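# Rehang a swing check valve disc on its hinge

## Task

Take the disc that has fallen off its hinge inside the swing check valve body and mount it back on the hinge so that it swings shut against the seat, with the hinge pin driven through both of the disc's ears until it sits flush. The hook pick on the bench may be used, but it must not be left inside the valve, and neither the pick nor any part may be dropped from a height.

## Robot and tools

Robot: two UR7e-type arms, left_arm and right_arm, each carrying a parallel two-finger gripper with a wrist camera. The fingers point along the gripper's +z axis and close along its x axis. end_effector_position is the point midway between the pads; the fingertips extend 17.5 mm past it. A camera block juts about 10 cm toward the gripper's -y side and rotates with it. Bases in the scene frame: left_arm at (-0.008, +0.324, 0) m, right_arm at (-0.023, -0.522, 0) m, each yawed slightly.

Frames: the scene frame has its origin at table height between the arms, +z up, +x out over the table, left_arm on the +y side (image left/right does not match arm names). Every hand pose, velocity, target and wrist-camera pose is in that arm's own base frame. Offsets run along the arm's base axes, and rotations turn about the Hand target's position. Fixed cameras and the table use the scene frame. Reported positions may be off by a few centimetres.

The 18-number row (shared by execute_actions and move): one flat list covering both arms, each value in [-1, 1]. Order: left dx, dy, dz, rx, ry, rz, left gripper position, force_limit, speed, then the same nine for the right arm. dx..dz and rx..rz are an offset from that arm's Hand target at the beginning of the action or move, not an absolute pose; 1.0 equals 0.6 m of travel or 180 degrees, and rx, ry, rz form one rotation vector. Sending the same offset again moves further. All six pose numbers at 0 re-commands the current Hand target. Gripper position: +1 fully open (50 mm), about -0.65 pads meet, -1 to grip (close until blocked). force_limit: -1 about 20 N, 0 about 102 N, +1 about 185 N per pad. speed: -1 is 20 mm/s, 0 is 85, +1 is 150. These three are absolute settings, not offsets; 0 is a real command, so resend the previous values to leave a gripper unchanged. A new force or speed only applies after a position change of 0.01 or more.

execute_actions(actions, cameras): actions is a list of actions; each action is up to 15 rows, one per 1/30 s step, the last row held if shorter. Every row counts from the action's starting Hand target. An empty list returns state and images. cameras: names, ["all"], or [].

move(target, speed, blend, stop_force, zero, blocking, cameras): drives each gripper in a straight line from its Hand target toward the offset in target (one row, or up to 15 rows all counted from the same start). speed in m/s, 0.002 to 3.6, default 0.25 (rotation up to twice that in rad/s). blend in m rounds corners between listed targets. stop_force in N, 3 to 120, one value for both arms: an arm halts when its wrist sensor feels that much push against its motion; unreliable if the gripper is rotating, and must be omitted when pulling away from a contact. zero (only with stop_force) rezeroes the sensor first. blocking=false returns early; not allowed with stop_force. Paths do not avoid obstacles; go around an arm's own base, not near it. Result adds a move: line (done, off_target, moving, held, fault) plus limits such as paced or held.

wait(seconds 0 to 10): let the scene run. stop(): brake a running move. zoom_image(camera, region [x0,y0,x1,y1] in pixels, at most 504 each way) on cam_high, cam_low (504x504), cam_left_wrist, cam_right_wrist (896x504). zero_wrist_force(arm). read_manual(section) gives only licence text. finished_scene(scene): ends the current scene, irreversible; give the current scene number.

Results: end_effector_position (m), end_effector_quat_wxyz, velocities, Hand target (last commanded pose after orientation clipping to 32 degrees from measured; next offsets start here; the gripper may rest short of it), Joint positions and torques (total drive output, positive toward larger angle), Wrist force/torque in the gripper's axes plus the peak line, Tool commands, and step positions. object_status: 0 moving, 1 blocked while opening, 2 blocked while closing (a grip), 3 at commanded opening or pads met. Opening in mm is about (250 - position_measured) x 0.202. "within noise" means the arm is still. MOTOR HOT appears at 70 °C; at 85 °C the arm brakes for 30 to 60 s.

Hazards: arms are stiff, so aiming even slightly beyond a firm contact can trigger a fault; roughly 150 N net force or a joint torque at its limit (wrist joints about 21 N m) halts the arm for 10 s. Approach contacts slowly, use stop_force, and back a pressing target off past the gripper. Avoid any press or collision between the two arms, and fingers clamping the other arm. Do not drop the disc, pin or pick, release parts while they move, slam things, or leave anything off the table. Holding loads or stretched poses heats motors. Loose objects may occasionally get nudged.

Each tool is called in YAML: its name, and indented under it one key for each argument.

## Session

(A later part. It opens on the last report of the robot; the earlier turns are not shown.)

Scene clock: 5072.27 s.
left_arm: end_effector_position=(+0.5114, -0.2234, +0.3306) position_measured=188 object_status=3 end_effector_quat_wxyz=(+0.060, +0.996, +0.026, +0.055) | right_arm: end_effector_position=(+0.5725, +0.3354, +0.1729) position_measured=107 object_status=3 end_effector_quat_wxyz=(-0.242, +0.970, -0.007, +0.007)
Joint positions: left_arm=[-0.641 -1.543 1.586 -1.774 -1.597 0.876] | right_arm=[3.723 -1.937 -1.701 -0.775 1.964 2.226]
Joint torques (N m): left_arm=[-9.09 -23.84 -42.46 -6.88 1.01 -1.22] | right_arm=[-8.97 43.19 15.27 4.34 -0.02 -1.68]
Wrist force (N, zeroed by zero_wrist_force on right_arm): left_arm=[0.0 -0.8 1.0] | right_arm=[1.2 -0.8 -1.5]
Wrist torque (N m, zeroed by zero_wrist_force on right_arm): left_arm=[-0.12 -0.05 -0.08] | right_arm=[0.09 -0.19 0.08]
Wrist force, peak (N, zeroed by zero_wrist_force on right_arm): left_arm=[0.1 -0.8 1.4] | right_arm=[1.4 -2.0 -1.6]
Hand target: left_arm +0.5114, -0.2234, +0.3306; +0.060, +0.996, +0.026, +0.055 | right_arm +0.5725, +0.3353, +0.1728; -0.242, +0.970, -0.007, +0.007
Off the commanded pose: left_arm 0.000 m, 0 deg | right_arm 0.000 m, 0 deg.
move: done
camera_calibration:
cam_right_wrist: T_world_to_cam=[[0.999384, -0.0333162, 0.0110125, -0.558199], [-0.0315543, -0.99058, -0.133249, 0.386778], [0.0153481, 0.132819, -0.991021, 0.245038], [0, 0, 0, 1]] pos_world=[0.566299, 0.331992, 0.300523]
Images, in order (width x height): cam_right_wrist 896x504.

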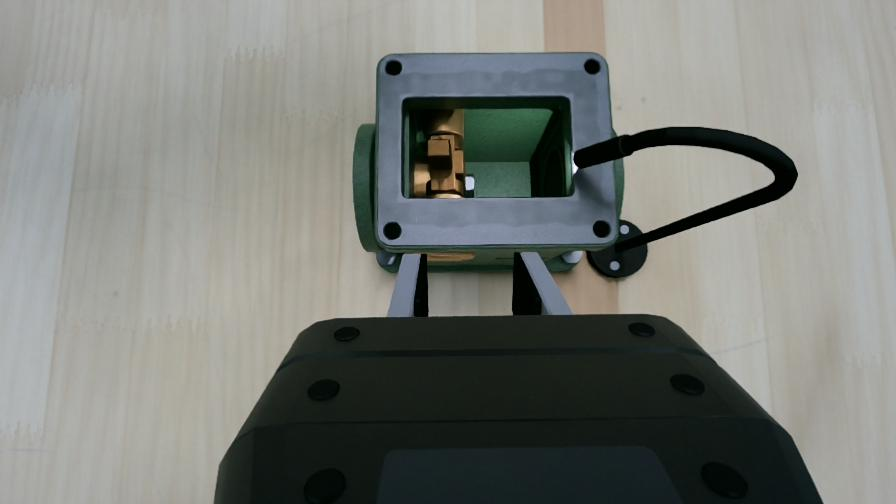

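execute_actions:
  actions: []
  cameras: ["cam_low","cam_high","cam_right_wrist"]

zoom_image:
  camera: "cam_low"
  region: [110, 180, 190, 260]

zoom_image:
  camera: "cam_high"
  region: [180, 215, 270, 305]

Scene clock: 5097.63 s.
left_arm: end_effector_position=(+0.5114, -0.2234, +0.3306) position_measured=188 object_status=3 end_effector_quat_wxyz=(+0.060, +0.996, +0.026, +0.055) | right_arm: end_effector_position=(+0.5725, +0.3353, +0.1728) position_measured=107 object_status=3 end_effector_quat_wxyz=(-0.242, +0.970, -0.007, +0.007)
Joint positions: left_arm=[-0.641 -1.543 1.586 -1.774 -1.597 0.876] | right_arm=[3.723 -1.937 -1.702 -0.776 1.964 2.226]
Joint velocities: within noise
Joint torques (N m): left_arm=[-9.13 -24.1 -42.68 -6.85 1.22 -1.35] | right_arm=[-10.36 42.16 14.73 0.39 -0.44 -1.74]
Wrist force (N, zeroed by zero_wrist_force on right_arm): left_arm=[-0.4 -0.6 1.2] | right_arm=[1.2 -1.0 -1.4]
Wrist torque (N m, zeroed by zero_wrist_force on right_arm): left_arm=[-0.10 0.01 -0.08] | right_arm=[0.06 -0.19 0.09]
Wrist force, peak (N, zeroed by zero_wrist_force on right_arm): left_arm=[-0.6 -1.0 1.2] | right_arm=[1.4 -1.1 -1.5]
Hand target: left_arm +0.5114, -0.2234, +0.3306; +0.060, +0.996, +0.026, +0.055 | right_arm +0.5725, +0.3353, +0.1728; -0.242, +0.970, -0.007, +0.007
Tool commands: left_gripper/position=-0.24 left_gripper/force_limit=-1.0 left_gripper/speed=-1.0 right_gripper/position=+0.3 right_gripper/force_limit=-0.9 right_gripper/speed=-0.5
Off the commanded pose: left_arm 0.000 m, 0 deg | right_arm 0.000 m, 0 deg.
camera_calibration:
cam_right_wrist: T_world_to_cam=[[0.999383, -0.0333958, 0.0109092, -0.558142], [-0.0316518, -0.990619, -0.132938, 0.386639], [0.0152465, 0.132511, -0.991064, 0.245125], [0, 0, 0, 1]] pos_world=[0.566298, 0.33189, 0.300423]
Images, in order (width x height): cam_high 504x504, cam_low 504x504, cam_right_wrist 896x504.

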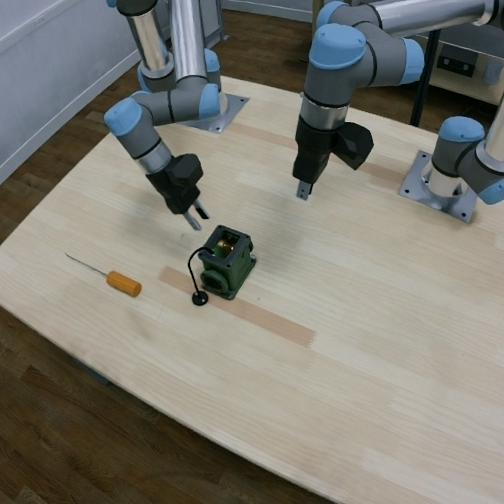

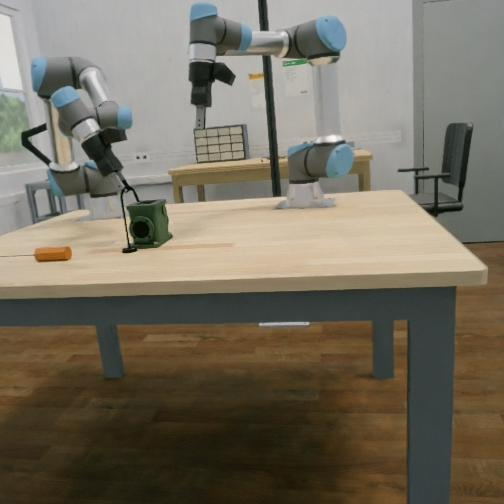

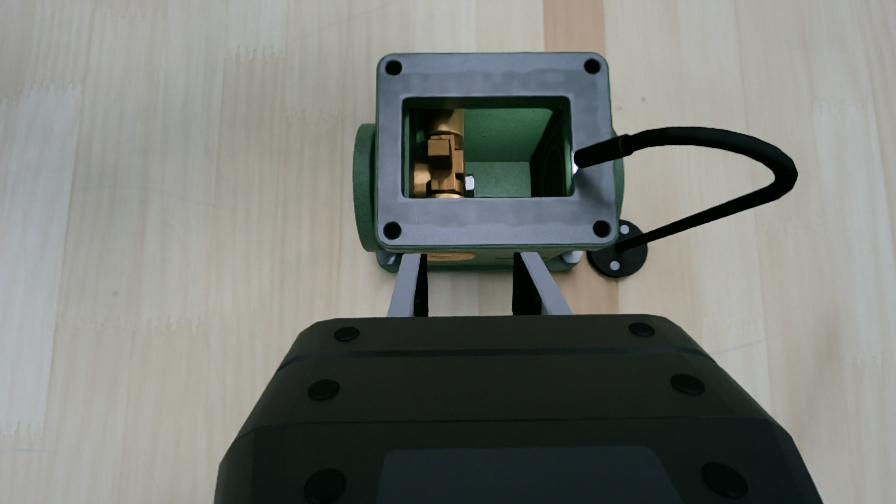

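Scaled by 6.300 from the camera's 504x504 image, which has a finer 720x720 frame.

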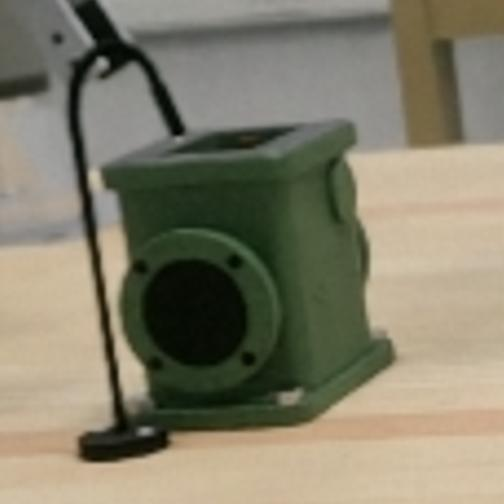

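Scaled by 5.600 from the camera's 504x504 image, which has a finer 720x720 frame.

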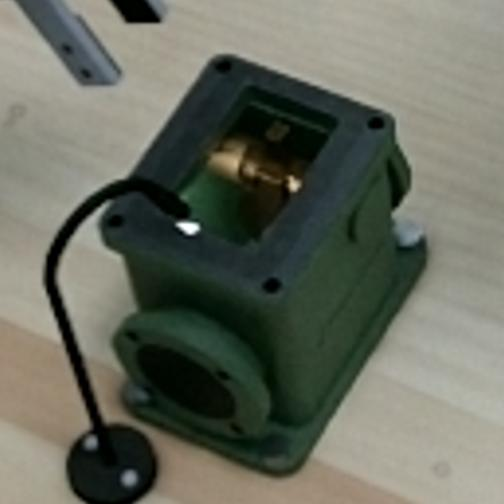

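move:
  target:
    - [0.05,-0.25,-0.12,0,0,0,-0.24,-1,-1,0,0,0,0,0,0,0.3,-0.9,-0.5]
    - [0.06883,-0.2695,-0.28417,0,0,0,-0.24,-1,-1,0,0,0,0,0,0,0.3,-0.9,-0.5]
  speed: [0.15,0.08]
  blend: [0.02,0]
  cameras: ["cam_right_wrist"]

zoom_image:
  camera: "cam_right_wrist"
  region: [400, 75, 500, 205]

Scene clock: 5145.43 s.
left_arm: end_effector_position=(+0.5527, -0.3850, +0.1601) position_measured=188 object_status=3 end_effector_quat_wxyz=(+0.060, +0.996, +0.026, +0.055) | right_arm: end_effector_position=(+0.5725, +0.3353, +0.1728) position_measured=107 object_status=3 end_effector_quat_wxyz=(-0.242, +0.970, -0.007, +0.007)
Joint positions: left_arm=[-0.808 -1.184 1.594 -2.143 -1.57 0.711] | right_arm=[3.723 -1.937 -1.702 -0.776 1.964 2.226]
Joint torques (N m): left_arm=[10.37 -50.49 -40.08 -1.27 -0.65 1.2] | right_arm=[-11.05 42.52 16.04 5.25 0.52 -1.06]
Wrist force (N, zeroed by zero_wrist_force on right_arm): left_arm=[-0.3 -0.8 0.8] | right_arm=[1.2 -0.9 -1.2]
Wrist torque (N m, zeroed by zero_wrist_force on right_arm): left_arm=[-0.13 0.00 0.00] | right_arm=[0.07 -0.18 0.09]
Wrist force, peak (N, zeroed by zero_wrist_force on right_arm): left_arm=[-0.1 -2.6 -0.5] | right_arm=[1.4 -1.2 -1.5]
Hand target: left_arm +0.5527, -0.3851, +0.1601; +0.060, +0.996, +0.026, +0.055 | right_arm +0.5725, +0.3353, +0.1728; -0.242, +0.970, -0.007, +0.007
Off the commanded pose: left_arm 0.000 m, 0 deg | right_arm 0.000 m, 0 deg.
move: done
camera_calibration:
cam_right_wrist: T_world_to_cam=[[0.999383, -0.0333958, 0.0109092, -0.558142], [-0.0316518, -0.990619, -0.132938, 0.386639], [0.0152465, 0.132511, -0.991064, 0.245125], [0, 0, 0, 1]] pos_world=[0.566298, 0.33189, 0.300423]
Images, in order (width x height): cam_right_wrist 896x504.

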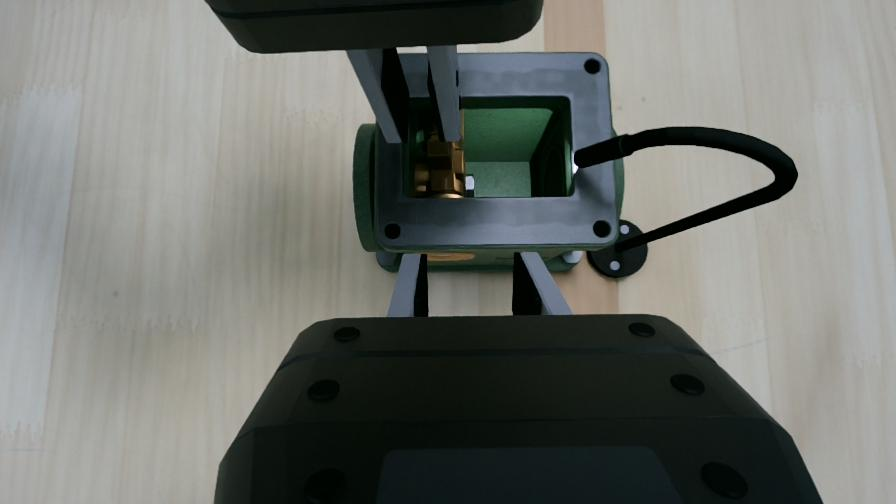

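Scaled by 3.877 from the camera's 896x504 image, which has a finer 1280x720 frame.

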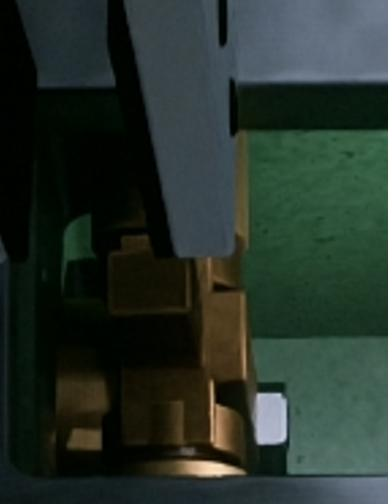

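move:
  target: [0.00567,-0.00583,-0.04933,0,0,0,-0.24,-1,-1,0,0,0,0,0,0,0.3,-0.9,-0.5]
  speed: 0.03
  stop_force: 4

move:
  target: [0.00997,0.00077,0,0,0,0,-0.24,-1,-1,0,0,0,0,0,0,0.3,-0.9,-0.5]
  speed: 0.006
  stop_force: 3
  cameras: ["cam_right_wrist","cam_left_wrist"]

zoom_image:
  camera: "cam_right_wrist"
  region: [400, 75, 500, 205]

Scene clock: 5153.60 s.
left_arm: end_effector_position=(+0.5547, -0.3871, +0.1425) position_measured=188 object_status=3 end_effector_quat_wxyz=(+0.060, +0.996, +0.026, +0.055) | right_arm: end_effector_position=(+0.5725, +0.3353, +0.1728) position_measured=107 object_status=3 end_effector_quat_wxyz=(-0.242, +0.970, -0.007, +0.007)
Joint positions: left_arm=[-0.808 -1.16 1.609 -2.181 -1.57 0.711] | right_arm=[3.723 -1.937 -1.702 -0.776 1.964 2.226]
Joint torques (N m): left_arm=[3.09 -47.21 -36.24 -5.32 0.08 1.04] | right_arm=[-10.44 44.73 17.46 7.43 1.49 0.01]
Wrist force (N, zeroed by zero_wrist_force on right_arm): left_arm=[1.4 1.8 -4.2] | right_arm=[1.2 -1.1 -1.5]
Wrist torque (N m, zeroed by zero_wrist_force on right_arm): left_arm=[-0.02 -0.05 -0.01] | right_arm=[0.06 -0.18 0.09]
Wrist force, peak (N, zeroed by zero_wrist_force on right_arm): left_arm=[-4.9 -3.7 -48.0] | right_arm=[1.3 -1.4 -1.5]
Hand target: left_arm +0.5547, -0.3871, +0.1425; +0.060, +0.996, +0.026, +0.055 (not the last commanded pose) | right_arm +0.5725, +0.3353, +0.1728; -0.242, +0.970, -0.007, +0.007
Off the commanded pose: left_arm 0.012 m, 0 deg | right_arm 0.000 m, 0 deg.
move: contact (left_arm)

Scene clock: 5155.20 s.
left_arm: end_effector_position=(+0.5608, -0.3867, +0.1425) position_measured=188 object_status=3 end_effector_quat_wxyz=(+0.060, +0.996, +0.026, +0.055) | right_arm: end_effector_position=(+0.5725, +0.3353, +0.1728) position_measured=107 object_status=3 end_effector_quat_wxyz=(-0.242, +0.970, -0.007, +0.007)
Joint positions: left_arm=[-0.8 -1.15 1.594 -2.176 -1.571 0.718] | right_arm=[3.723 -1.937 -1.702 -0.776 1.964 2.226]
Joint torques (N m): left_arm=[0.45 -51.08 -24.51 -2.52 -0.4 -1.05] | right_arm=[-10.41 45.22 17.62 7.51 1.46 0.3]
Wrist force (N, zeroed by zero_wrist_force on right_arm): left_arm=[0.3 -0.2 0.4] | right_arm=[1.3 -1.0 -1.6]
Wrist torque (N m, zeroed by zero_wrist_force on right_arm): left_arm=[-0.03 -0.08 0.00] | right_arm=[0.06 -0.20 0.08]
Wrist force, peak (N, zeroed by zero_wrist_force on right_arm): left_arm=[1.2 1.5 -2.6] | right_arm=[1.3 -1.1 -1.5]
Hand target: left_arm +0.5607, -0.3867, +0.1425; +0.060, +0.996, +0.026, +0.055 | right_arm +0.5725, +0.3353, +0.1728; -0.242, +0.970, -0.007, +0.007
Off the commanded pose: left_arm 0.000 m, 0 deg | right_arm 0.000 m, 0 deg.
move: done
camera_calibration:
cam_left_wrist: T_world_to_cam=[[0.990068, 0.0602048, 0.127046, -0.545069], [-0.00597034, -0.884848, 0.465842, -0.388935], [0.140462, -0.461973, -0.8757, -0.00508696], [0, 0, 0, 1]] pos_world=[0.538048, -0.313683, 0.245976]
cam_right_wrist: T_world_to_cam=[[0.999383, -0.0333967, 0.0109091, -0.558142], [-0.0316527, -0.990619, -0.132938, 0.386639], [0.0152465, 0.132511, -0.991064, 0.245125], [0, 0, 0, 1]] pos_world=[0.566298, 0.33189, 0.300423]
Images, in order (width x height): cam_left_wrist 896x504, cam_right_wrist 896x504.

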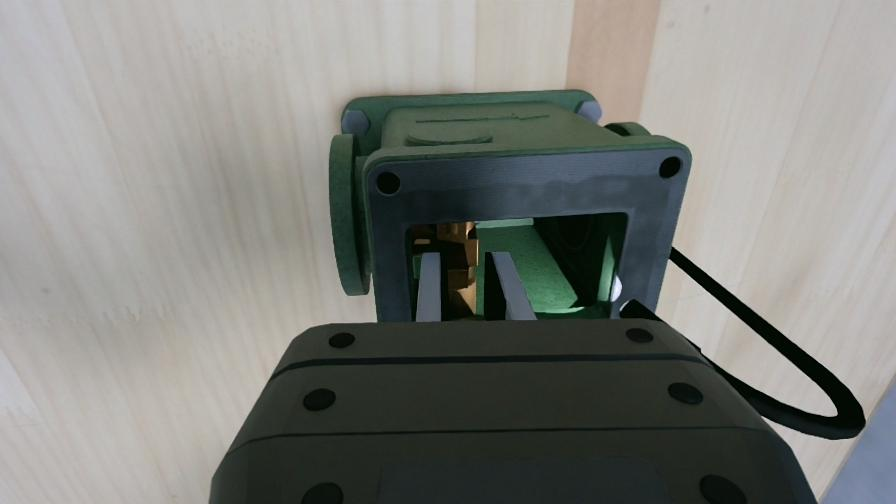

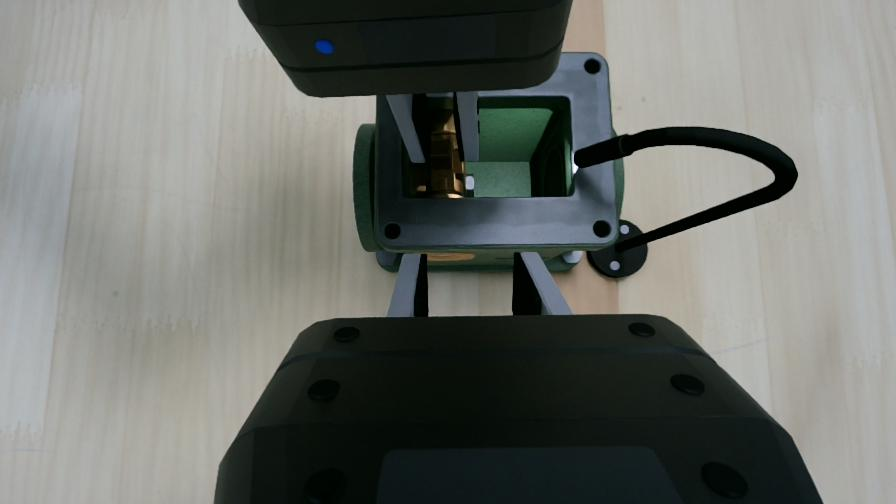

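Scaled by 3.877 from the camera's 896x504 image, which has a finer 1280x720 frame.

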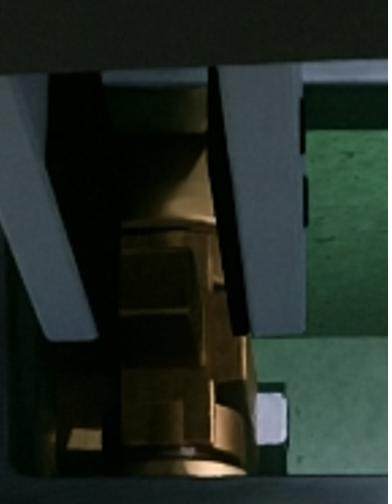

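move:
  target: [-0.0113,0.0117,0.0985,0,0,0,-0.24,-1,-1,0,0,0,0,0,0,0.3,-0.9,-0.5]
  speed: 0.1
  cameras: ["cam_right_wrist","cam_left_wrist"]

zoom_image:
  camera: "cam_right_wrist"
  region: [400, 95, 500, 205]

zoom_image:
  camera: "cam_left_wrist"
  region: [400, 170, 520, 290]

Scene clock: 5192.93 s.
left_arm: end_effector_position=(+0.5539, -0.3797, +0.2017) position_measured=188 object_status=3 end_effector_quat_wxyz=(+0.060, +0.996, +0.026, +0.055) | right_arm: end_effector_position=(+0.5725, +0.3353, +0.1728) position_measured=107 object_status=3 end_effector_quat_wxyz=(-0.242, +0.970, -0.007, +0.007)
Joint positions: left_arm=[-0.801 -1.223 1.536 -2.046 -1.571 0.718] | right_arm=[3.723 -1.937 -1.702 -0.776 1.964 2.226]
Joint torques (N m): left_arm=[1.63 -38.09 -24.7 -6.82 1.07 0.89] | right_arm=[-9.59 46.33 19.2 7.6 1.49 1.1]
Wrist force (N, zeroed by zero_wrist_force on right_arm): left_arm=[-0.4 -0.4 0.9] | right_arm=[1.2 -1.2 -1.3]
Wrist torque (N m, zeroed by zero_wrist_force on right_arm): left_arm=[-0.08 0.02 0.00] | right_arm=[0.03 -0.18 0.08]
Wrist force, peak (N, zeroed by zero_wrist_force on right_arm): left_arm=[0.2 -0.4 2.8] | right_arm=[1.4 -1.2 -1.5]
Hand target: left_arm +0.5539, -0.3797, +0.2016; +0.060, +0.996, +0.026, +0.055 | right_arm +0.5725, +0.3353, +0.1728; -0.242, +0.970, -0.007, +0.007
Off the commanded pose: left_arm 0.000 m, 0 deg | right_arm 0.000 m, 0 deg.
move: done
camera_calibration:
cam_left_wrist: T_world_to_cam=[[0.990053, 0.0601772, 0.127178, -0.546308], [-0.00607468, -0.884791, 0.465949, -0.410274], [0.140565, -0.462086, -0.875624, 0.0507431], [0, 0, 0, 1]] pos_world=[0.531248, -0.306684, 0.305077]
cam_right_wrist: T_world_to_cam=[[0.999383, -0.0333967, 0.0109091, -0.558142], [-0.0316527, -0.990619, -0.132938, 0.386639], [0.0152465, 0.132511, -0.991064, 0.245125], [0, 0, 0, 1]] pos_world=[0.566298, 0.33189, 0.300423]
Images, in order (width x height): cam_left_wrist 896x504, cam_right_wrist 896x504.

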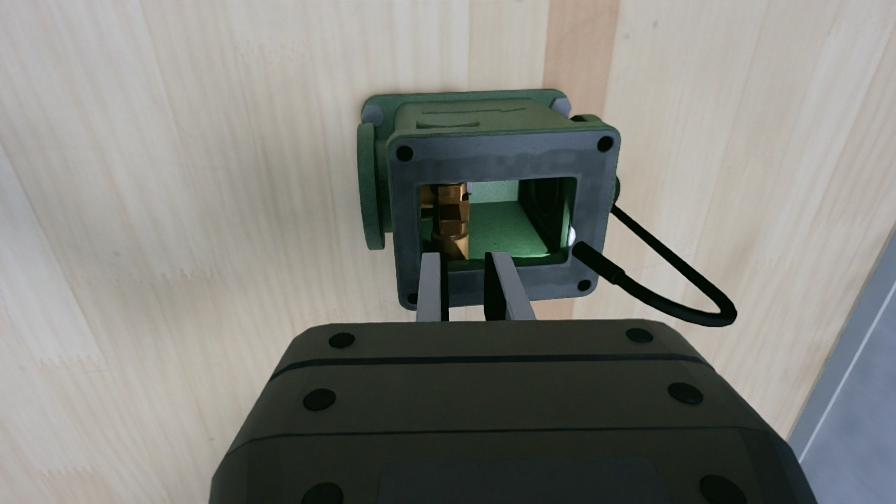

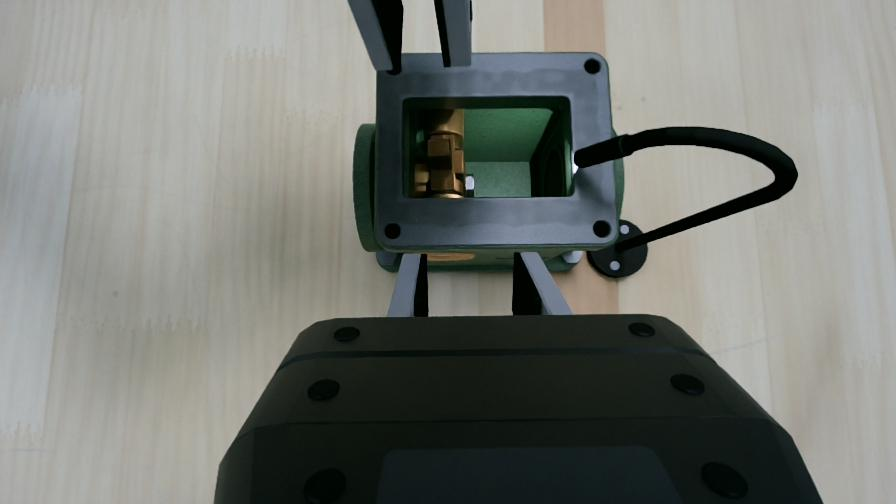

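Scaled by 4.582 from the camera's 896x504 image, which has a finer 1280x720 frame.

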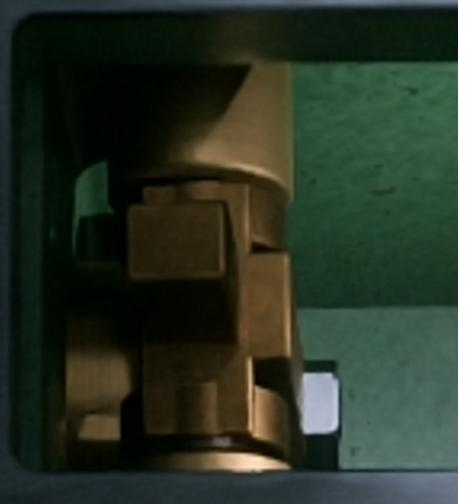

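Scaled by 4.200 from the camera's 896x504 image, which has a finer 1280x720 frame.

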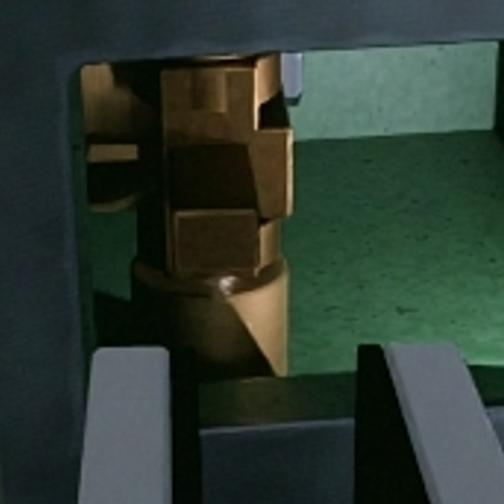

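move:
  target: [0.00583,-0.0105,-0.08617,0,0,0,-0.12,-1,-1,0,0,0,0,0,0,0.3,-0.9,-0.5]
  speed: 0.05
  cameras: ["cam_right_wrist","cam_left_wrist"]

zoom_image:
  camera: "cam_right_wrist"
  region: [395, 75, 505, 205]

zoom_image:
  camera: "cam_left_wrist"
  region: [400, 190, 540, 320]

Scene clock: 5257.93 s.
left_arm: end_effector_position=(+0.5574, -0.3860, +0.1498) position_measured=171 object_status=3 end_effector_quat_wxyz=(+0.060, +0.996, +0.026, +0.055) end_effector_velocity=(-0.001, +0.001, +0.001) end_effector_angular_velocity=(+0.002, +0.003, +0.000) | right_arm: end_effector_position=(+0.5725, +0.3353, +0.1728) position_measured=107 object_status=3 end_effector_quat_wxyz=(-0.242, +0.970, -0.007, +0.007)
Joint positions: left_arm=[-0.804 -1.164 1.594 -2.163 -1.571 0.715] | right_arm=[3.723 -1.937 -1.702 -0.776 1.964 2.226]
Joint velocities: left_arm=[0 -0.002 -0.002 0.008 0 0] | right_arm=[within noise]
Joint torques (N m): left_arm=[-7.25 -51.95 -38.76 -0.76 1.17 -1.18] | right_arm=[-9.65 48.32 20.76 7.58 1.4 1.42]
Wrist force (N, zeroed by zero_wrist_force on right_arm): left_arm=[0.2 -0.2 1.0] | right_arm=[1.2 -1.0 -1.3]
Wrist torque (N m, zeroed by zero_wrist_force on right_arm): left_arm=[-0.04 -0.07 0.00] | right_arm=[0.06 -0.18 0.09]
Wrist force, peak (N, zeroed by zero_wrist_force on right_arm): left_arm=[-0.1 -0.3 1.9] | right_arm=[1.5 -1.1 -1.5]
Hand target: left_arm +0.5574, -0.3860, +0.1499; +0.060, +0.996, +0.026, +0.055 | right_arm +0.5725, +0.3353, +0.1728; -0.242, +0.970, -0.007, +0.007
Off the commanded pose: left_arm 0.000 m, 0 deg | right_arm 0.000 m, 0 deg.
move: done
camera_calibration:
cam_left_wrist: T_world_to_cam=[[0.990068, 0.0602048, 0.127046, -0.542759], [-0.00597034, -0.884848, 0.465842, -0.39169], [0.140462, -0.461973, -0.8757, 0.00200499], [0, 0, 0, 1]] pos_world=[0.534748, -0.312983, 0.253176]
cam_right_wrist: T_world_to_cam=[[0.999383, -0.0333967, 0.0109091, -0.558142], [-0.0316527, -0.990619, -0.132938, 0.386639], [0.0152465, 0.132511, -0.991064, 0.245125], [0, 0, 0, 1]] pos_world=[0.566298, 0.33189, 0.300423]
Images, in order (width x height): cam_left_wrist 896x504, cam_right_wrist 896x504.

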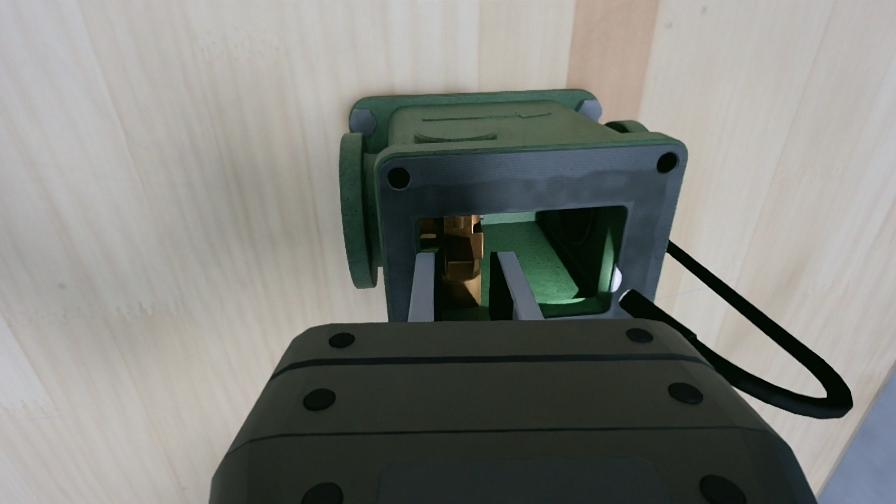

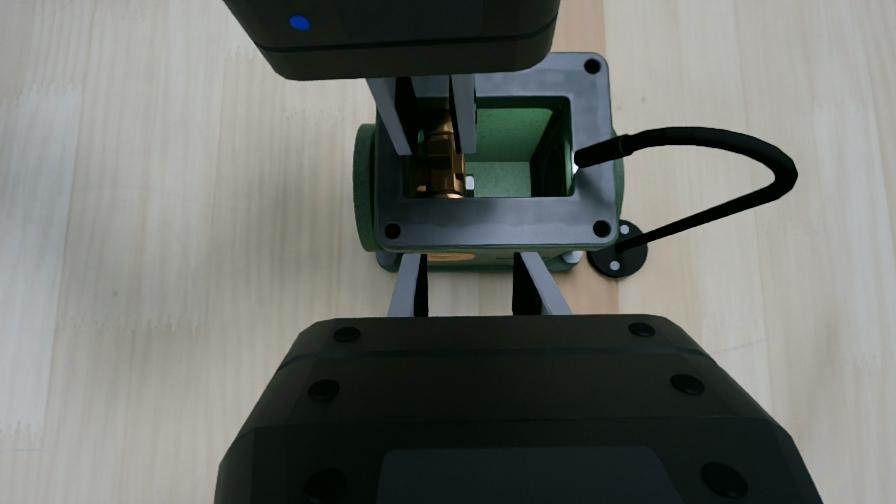

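Scaled by 3.877 from the camera's 896x504 image, which has a finer 1280x720 frame.

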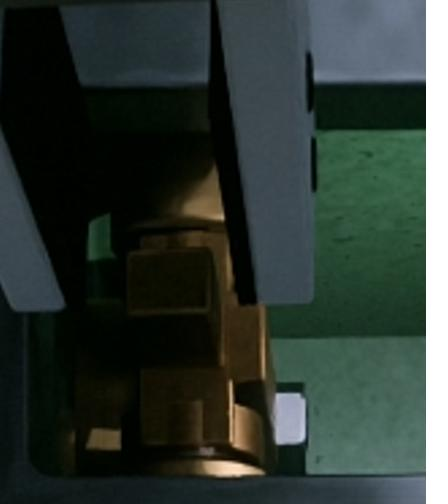

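Scaled by 3.600 from the camera's 896x504 image, which has a finer 1280x720 frame.

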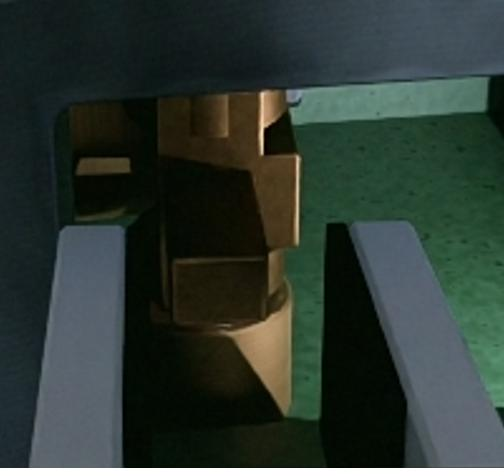

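move:
  target: [-0.00083,0,0,0,0,0,-0.24,-1,-1,0,0,0,0,0,0,0.3,-0.9,-0.5]
  speed: 0.02

move:
  target: [0.00367,-0.00383,-0.0325,0,0,0,-0.24,-1,-1,0,0,0,0,0,0,0.3,-0.9,-0.5]
  speed: 0.01
  stop_force: 3
  cameras: ["cam_right_wrist"]

zoom_image:
  camera: "cam_right_wrist"
  region: [395, 75, 505, 205]

Scene clock: 5327.77 s.
left_arm: end_effector_position=(+0.5569, -0.3859, +0.1499) position_measured=188 object_status=3 end_effector_quat_wxyz=(+0.060, +0.996, +0.026, +0.055) | right_arm: end_effector_position=(+0.5725, +0.3353, +0.1728) position_measured=107 object_status=3 end_effector_quat_wxyz=(-0.242, +0.970, -0.007, +0.007)
Joint positions: left_arm=[-0.804 -1.165 1.595 -2.163 -1.571 0.714] | right_arm=[3.723 -1.937 -1.702 -0.776 1.964 2.226]
Joint torques (N m): left_arm=[-9.84 -50.81 -23.52 -6.83 1.11 -1.57] | right_arm=[-9 49.4 21.85 7.56 1.52 1.4]
Wrist force (N, zeroed by zero_wrist_force on right_arm): left_arm=[-0.1 0.0 1.1] | right_arm=[1.3 -1.2 -1.2]
Wrist torque (N m, zeroed by zero_wrist_force on right_arm): left_arm=[-0.01 -0.02 0.00] | right_arm=[0.03 -0.20 0.09]
Wrist force, peak (N, zeroed by zero_wrist_force on right_arm): left_arm=[0.1 -0.2 1.3] | right_arm=[1.4 -1.2 -1.5]
Hand target: left_arm +0.5569, -0.3860, +0.1499; +0.060, +0.996, +0.026, +0.055 | right_arm +0.5725, +0.3353, +0.1728; -0.242, +0.970, -0.007, +0.007
Off the commanded pose: left_arm 0.000 m, 0 deg | right_arm 0.000 m, 0 deg.
move: done

Scene clock: 5330.37 s.
left_arm: end_effector_position=(+0.5591, -0.3883, +0.1304) position_measured=188 object_status=3 end_effector_quat_wxyz=(+0.060, +0.996, +0.026, +0.055) | right_arm: end_effector_position=(+0.5725, +0.3353, +0.1728) position_measured=107 object_status=3 end_effector_quat_wxyz=(-0.242, +0.970, -0.007, +0.007)
Joint positions: left_arm=[-0.804 -1.139 1.611 -2.205 -1.571 0.714] | right_arm=[3.723 -1.937 -1.702 -0.776 1.964 2.226]
Joint torques (N m): left_arm=[-9.79 -53.13 -33.74 -0.97 1.31 -1.42] | right_arm=[-8.54 50.04 22.51 7.52 1.46 1.72]
Wrist force (N, zeroed by zero_wrist_force on right_arm): left_arm=[-0.2 -0.4 0.8] | right_arm=[1.2 -0.8 -1.4]
Wrist torque (N m, zeroed by zero_wrist_force on right_arm): left_arm=[-0.06 -0.01 0.00] | right_arm=[0.08 -0.18 0.08]
Wrist force, peak (N, zeroed by zero_wrist_force on right_arm): left_arm=[0.1 -0.2 1.2] | right_arm=[1.5 -1.2 -1.5]
Hand target: left_arm +0.5591, -0.3883, +0.1304; +0.060, +0.996, +0.026, +0.055 | right_arm +0.5725, +0.3353, +0.1728; -0.242, +0.970, -0.007, +0.007
Off the commanded pose: left_arm 0.000 m, 0 deg | right_arm 0.000 m, 0 deg.
move: done
camera_calibration:
cam_right_wrist: T_world_to_cam=[[0.999383, -0.0333967, 0.0109091, -0.558142], [-0.0316527, -0.990619, -0.132938, 0.386639], [0.0152465, 0.132511, -0.991064, 0.245125], [0, 0, 0, 1]] pos_world=[0.566298, 0.33189, 0.300423]
Images, in order (width x height): cam_right_wrist 896x504.

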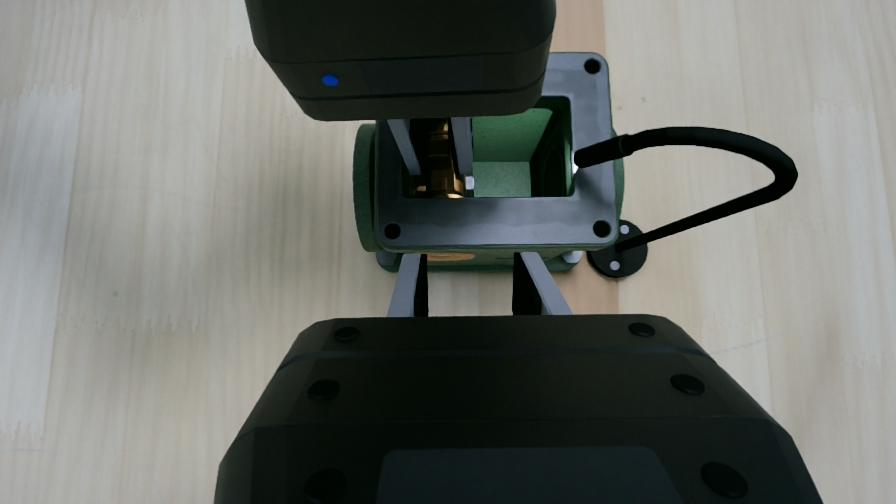

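Scaled by 3.877 from the camera's 896x504 image, which has a finer 1280x720 frame.

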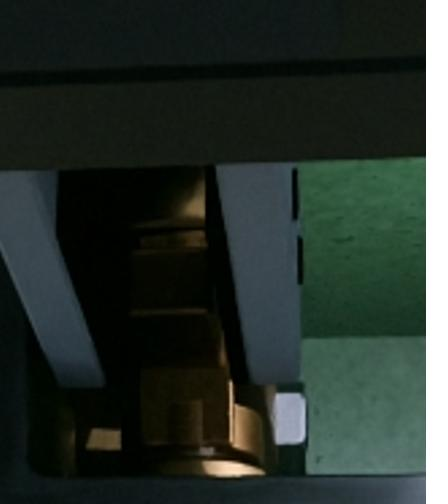

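move:
  target: [0.00997,0.00077,0,0,0,0,-0.24,-1,-1,0,0,0,0,0,0,0.3,-0.9,-0.5]
  speed: 0.004
  stop_force: 3
  cameras: ["cam_right_wrist"]

zoom_image:
  camera: "cam_right_wrist"
  region: [395, 75, 505, 205]

Scene clock: 5336.13 s.
left_arm: end_effector_position=(+0.5603, -0.3882, +0.1305) position_measured=188 object_status=3 end_effector_quat_wxyz=(+0.060, +0.996, +0.026, +0.055) | right_arm: end_effector_position=(+0.5725, +0.3353, +0.1728) position_measured=107 object_status=3 end_effector_quat_wxyz=(-0.242, +0.970, -0.007, +0.007)
Joint positions: left_arm=[-0.803 -1.137 1.608 -2.204 -1.571 0.716] | right_arm=[3.723 -1.937 -1.702 -0.776 1.964 2.226]
Joint torques (N m): left_arm=[-9.84 -52.59 -22.98 -7.19 2.23 -1.61] | right_arm=[-9.36 50.63 23.82 7.53 1.27 1.46]
Wrist force (N, zeroed by zero_wrist_force on right_arm): left_arm=[-1.4 -0.6 0.3] | right_arm=[1.2 -1.0 -1.5]
Wrist torque (N m, zeroed by zero_wrist_force on right_arm): left_arm=[-0.04 -0.10 0.01] | right_arm=[0.06 -0.18 0.08]
Wrist force, peak (N, zeroed by zero_wrist_force on right_arm): left_arm=[-3.9 -0.7 -3.0] | right_arm=[1.2 -1.4 -1.6]
Hand target: left_arm +0.5603, -0.3882, +0.1305; +0.060, +0.996, +0.026, +0.055 (not the last commanded pose) | right_arm +0.5725, +0.3353, +0.1728; -0.242, +0.970, -0.007, +0.007
Off the commanded pose: left_arm 0.005 m, 0 deg | right_arm 0.000 m, 0 deg.
move: contact (left_arm)
camera_calibration:
cam_right_wrist: T_world_to_cam=[[0.999383, -0.0333967, 0.0109091, -0.558142], [-0.0316527, -0.990619, -0.132938, 0.386639], [0.0152465, 0.132511, -0.991064, 0.245125], [0, 0, 0, 1]] pos_world=[0.566298, 0.33189, 0.300423]
Images, in order (width x height): cam_right_wrist 896x504.

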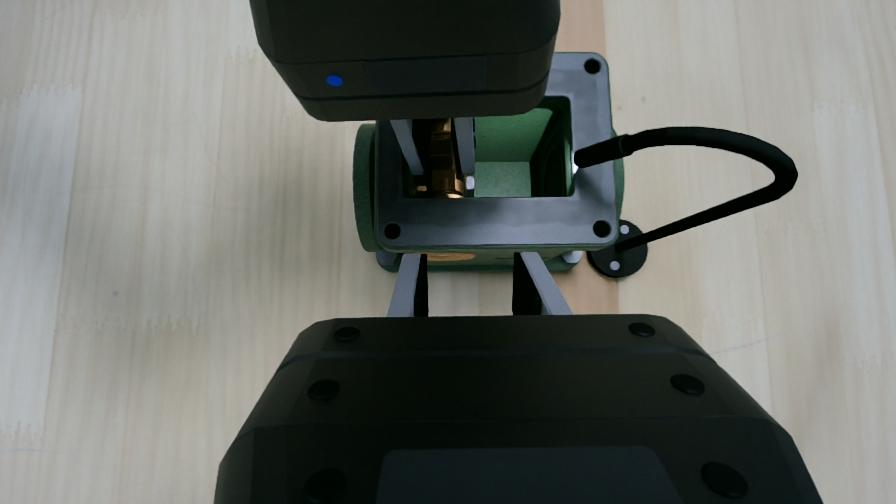

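Scaled by 3.877 from the camera's 896x504 image, which has a finer 1280x720 frame.

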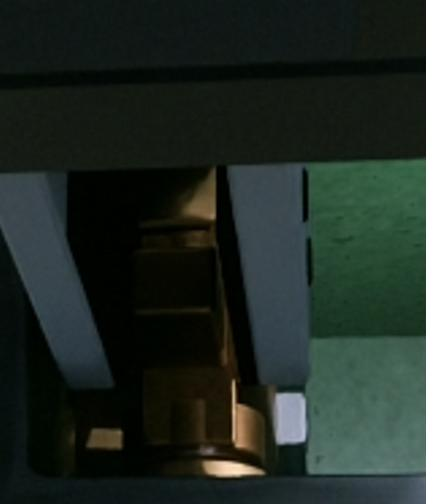

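move:
  target: [-0.0025,-0.0002,0,0,0,0,-0.24,-1,-1,0,0,0,0,0,0,0.3,-0.9,-0.5]
  speed: 0.01

move:
  target: [0,0,0,0,0,0,-0.31,-1,-1,0,0,0,0,0,0,0.3,-0.9,-0.5]
  speed: 0.01

move:
  target: [-0.00332,-0.00026,0,0,0,0,-0.31,-1,-1,0,0,0,0,0,0,0.3,-0.9,-0.5]
  speed: 0.004
  stop_force: 3
  cameras: ["cam_right_wrist"]

zoom_image:
  camera: "cam_right_wrist"
  region: [395, 75, 505, 205]

Scene clock: 5360.17 s.
left_arm: end_effector_position=(+0.5588, -0.3883, +0.1305) position_measured=188 object_status=3 end_effector_quat_wxyz=(+0.060, +0.996, +0.026, +0.055) | right_arm: end_effector_position=(+0.5725, +0.3353, +0.1728) position_measured=107 object_status=3 end_effector_quat_wxyz=(-0.242, +0.970, -0.007, +0.007)
Joint positions: left_arm=[-0.805 -1.139 1.611 -2.205 -1.57 0.714] | right_arm=[3.723 -1.937 -1.702 -0.776 1.964 2.226]
Joint torques (N m): left_arm=[-6.18 -49.45 -26.52 -6.79 1.69 -1.44] | right_arm=[-8.93 49.93 24.72 7.54 1.4 1.39]
Wrist force (N, zeroed by zero_wrist_force on right_arm): left_arm=[0.2 -0.2 1.0] | right_arm=[1.2 -1.1 -1.5]
Wrist torque (N m, zeroed by zero_wrist_force on right_arm): left_arm=[-0.03 -0.07 0.00] | right_arm=[0.04 -0.19 0.09]
Wrist force, peak (N, zeroed by zero_wrist_force on right_arm): left_arm=[-2.1 -0.8 0.8] | right_arm=[1.2 -1.3 -1.6]
Hand target: left_arm +0.5588, -0.3883, +0.1305; +0.060, +0.996, +0.026, +0.055 | right_arm +0.5725, +0.3353, +0.1728; -0.242, +0.970, -0.007, +0.007
Off the commanded pose: left_arm 0.000 m, 0 deg | right_arm 0.000 m, 0 deg.
move: done

Scene clock: 5360.67 s.
left_arm: end_effector_position=(+0.5588, -0.3883, +0.1305) position_measured=199 object_status=3 end_effector_quat_wxyz=(+0.060, +0.996, +0.026, +0.055) | right_arm: end_effector_position=(+0.5725, +0.3353, +0.1728) position_measured=107 object_status=3 end_effector_quat_wxyz=(-0.242, +0.970, -0.007, +0.007)
Joint positions: left_arm=[-0.805 -1.139 1.611 -2.205 -1.57 0.714] | right_arm=[3.723 -1.937 -1.702 -0.776 1.964 2.226]
Joint torques (N m): left_arm=[-1.9 -43.51 -35.05 -5.98 1.74 0.08] | right_arm=[-8.24 49.89 25.2 7.54 1.47 1.41]
Wrist force (N, zeroed by zero_wrist_force on right_arm): left_arm=[-0.1 -0.1 0.7] | right_arm=[1.2 -1.1 -1.2]
Wrist torque (N m, zeroed by zero_wrist_force on right_arm): left_arm=[-0.04 -0.02 -0.01] | right_arm=[0.05 -0.18 0.09]
Wrist force, peak (N, zeroed by zero_wrist_force on right_arm): left_arm=[0.0 -0.3 1.2] | right_arm=[1.3 -1.2 -1.4]
Hand target: left_arm +0.5588, -0.3883, +0.1305; +0.060, +0.996, +0.026, +0.055 | right_arm +0.5725, +0.3353, +0.1728; -0.242, +0.970, -0.007, +0.007
Off the commanded pose: left_arm 0.000 m, 0 deg | right_arm 0.000 m, 0 deg.
move: done

Scene clock: 5361.77 s.
left_arm: end_effector_position=(+0.5568, -0.3885, +0.1305) position_measured=199 object_status=3 end_effector_quat_wxyz=(+0.060, +0.996, +0.026, +0.055) | right_arm: end_effector_position=(+0.5725, +0.3353, +0.1728) position_measured=107 object_status=3 end_effector_quat_wxyz=(-0.242, +0.970, -0.007, +0.007)
Joint positions: left_arm=[-0.807 -1.143 1.616 -2.207 -1.57 0.712] | right_arm=[3.723 -1.937 -1.702 -0.776 1.964 2.226]
Joint torques (N m): left_arm=[-4.07 -40.64 -33.21 -3.79 -0.92 0.09] | right_arm=[-8.15 49.93 25.57 7.55 1.47 1.48]
Wrist force (N, zeroed by zero_wrist_force on right_arm): left_arm=[0.9 0.1 0.0] | right_arm=[1.4 -1.0 -1.1]
Wrist torque (N m, zeroed by zero_wrist_force on right_arm): left_arm=[-0.01 -0.08 0.00] | right_arm=[0.05 -0.21 0.09]
Wrist force, peak (N, zeroed by zero_wrist_force on right_arm): left_arm=[3.2 0.1 1.9] | right_arm=[1.3 -1.1 -1.5]
Hand target: left_arm +0.5568, -0.3885, +0.1305; +0.060, +0.996, +0.026, +0.055 | right_arm +0.5725, +0.3353, +0.1728; -0.242, +0.970, -0.007, +0.007
Off the commanded pose: left_arm 0.000 m, 0 deg | right_arm 0.000 m, 0 deg.
move: done
camera_calibration:
cam_right_wrist: T_world_to_cam=[[0.999383, -0.0333967, 0.0109091, -0.558142], [-0.0316527, -0.990619, -0.132938, 0.386639], [0.0152465, 0.132511, -0.991064, 0.245125], [0, 0, 0, 1]] pos_world=[0.566298, 0.33189, 0.300423]
Images, in order (width x height): cam_right_wrist 896x504.

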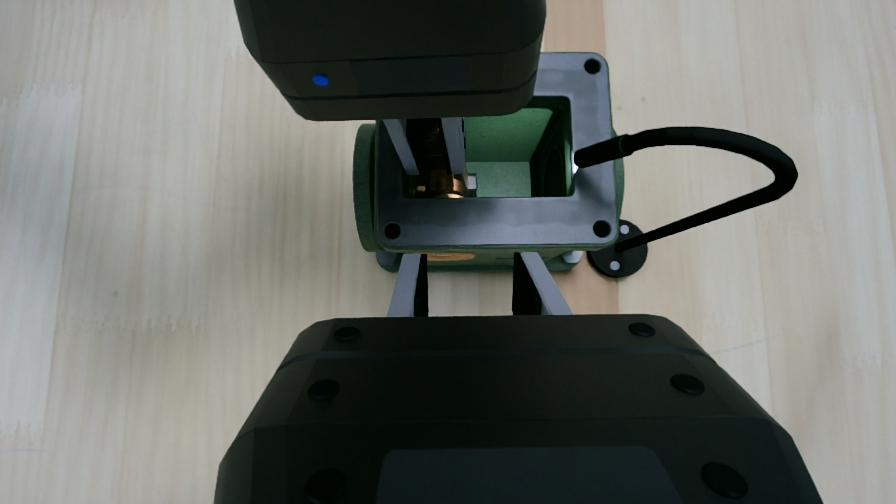

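Scaled by 3.877 from the camera's 896x504 image, which has a finer 1280x720 frame.

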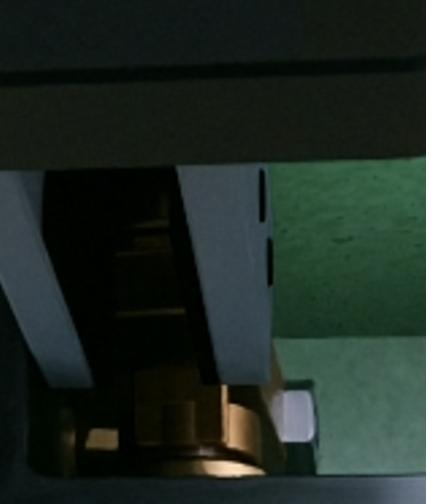

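move:
  target: [0.00332,0.00026,0,0,0,0,-0.31,-1,-1,0,0,0,0,0,0,0.3,-0.9,-0.5]
  speed: 0.006
  cameras: ["cam_right_wrist"]

zoom_image:
  camera: "cam_right_wrist"
  region: [395, 75, 505, 205]

Scene clock: 5370.40 s.
left_arm: end_effector_position=(+0.5589, -0.3883, +0.1305) position_measured=199 object_status=3 end_effector_quat_wxyz=(+0.060, +0.996, +0.026, +0.055) | right_arm: end_effector_position=(+0.5725, +0.3353, +0.1728) position_measured=107 object_status=3 end_effector_quat_wxyz=(-0.242, +0.970, -0.007, +0.007)
Joint positions: left_arm=[-0.805 -1.139 1.611 -2.205 -1.57 0.714] | right_arm=[3.723 -1.937 -1.702 -0.776 1.964 2.226]
Joint torques (N m): left_arm=[8.81 -43.37 -35.14 -1.46 -0.95 0.86] | right_arm=[-7.95 50.23 26.58 7.54 1.47 1.62]
Wrist force (N, zeroed by zero_wrist_force on right_arm): left_arm=[-1.7 -0.3 0.2] | right_arm=[1.2 -1.1 -1.4]
Wrist torque (N m, zeroed by zero_wrist_force on right_arm): left_arm=[-0.08 -0.08 0.00] | right_arm=[0.03 -0.18 0.09]
Wrist force, peak (N, zeroed by zero_wrist_force on right_arm): left_arm=[-1.8 0.0 0.0] | right_arm=[1.4 -1.1 -1.6]
Hand target: left_arm +0.5588, -0.3883, +0.1305; +0.060, +0.996, +0.026, +0.055 | right_arm +0.5725, +0.3353, +0.1728; -0.242, +0.970, -0.007, +0.007
Off the commanded pose: left_arm 0.000 m, 0 deg | right_arm 0.000 m, 0 deg.
move: done
camera_calibration:
cam_right_wrist: T_world_to_cam=[[0.999383, -0.0333967, 0.0109091, -0.558142], [-0.0316527, -0.990619, -0.132938, 0.386639], [0.0152465, 0.132511, -0.991064, 0.245125], [0, 0, 0, 1]] pos_world=[0.566298, 0.33189, 0.300423]
Images, in order (width x height): cam_right_wrist 896x504.

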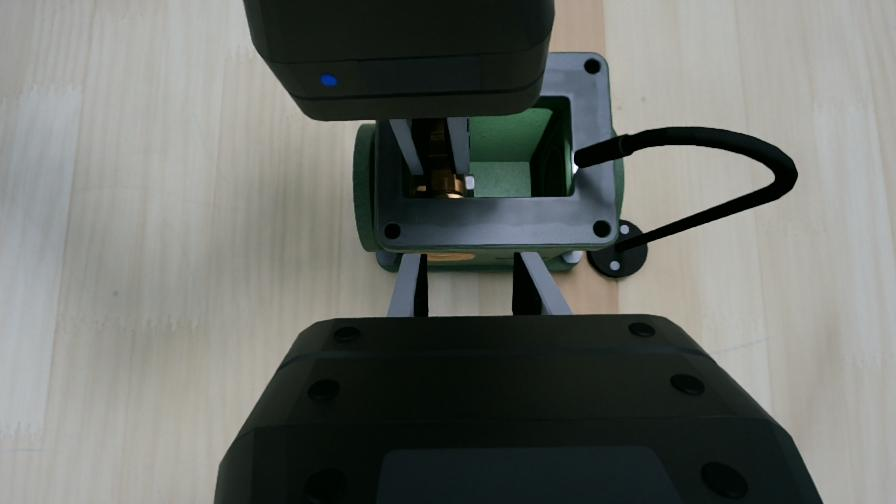

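Scaled by 3.877 from the camera's 896x504 image, which has a finer 1280x720 frame.

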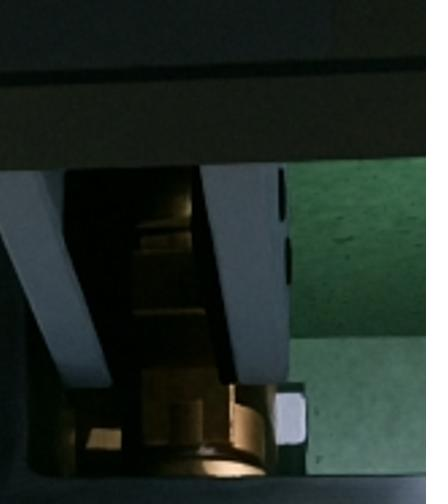

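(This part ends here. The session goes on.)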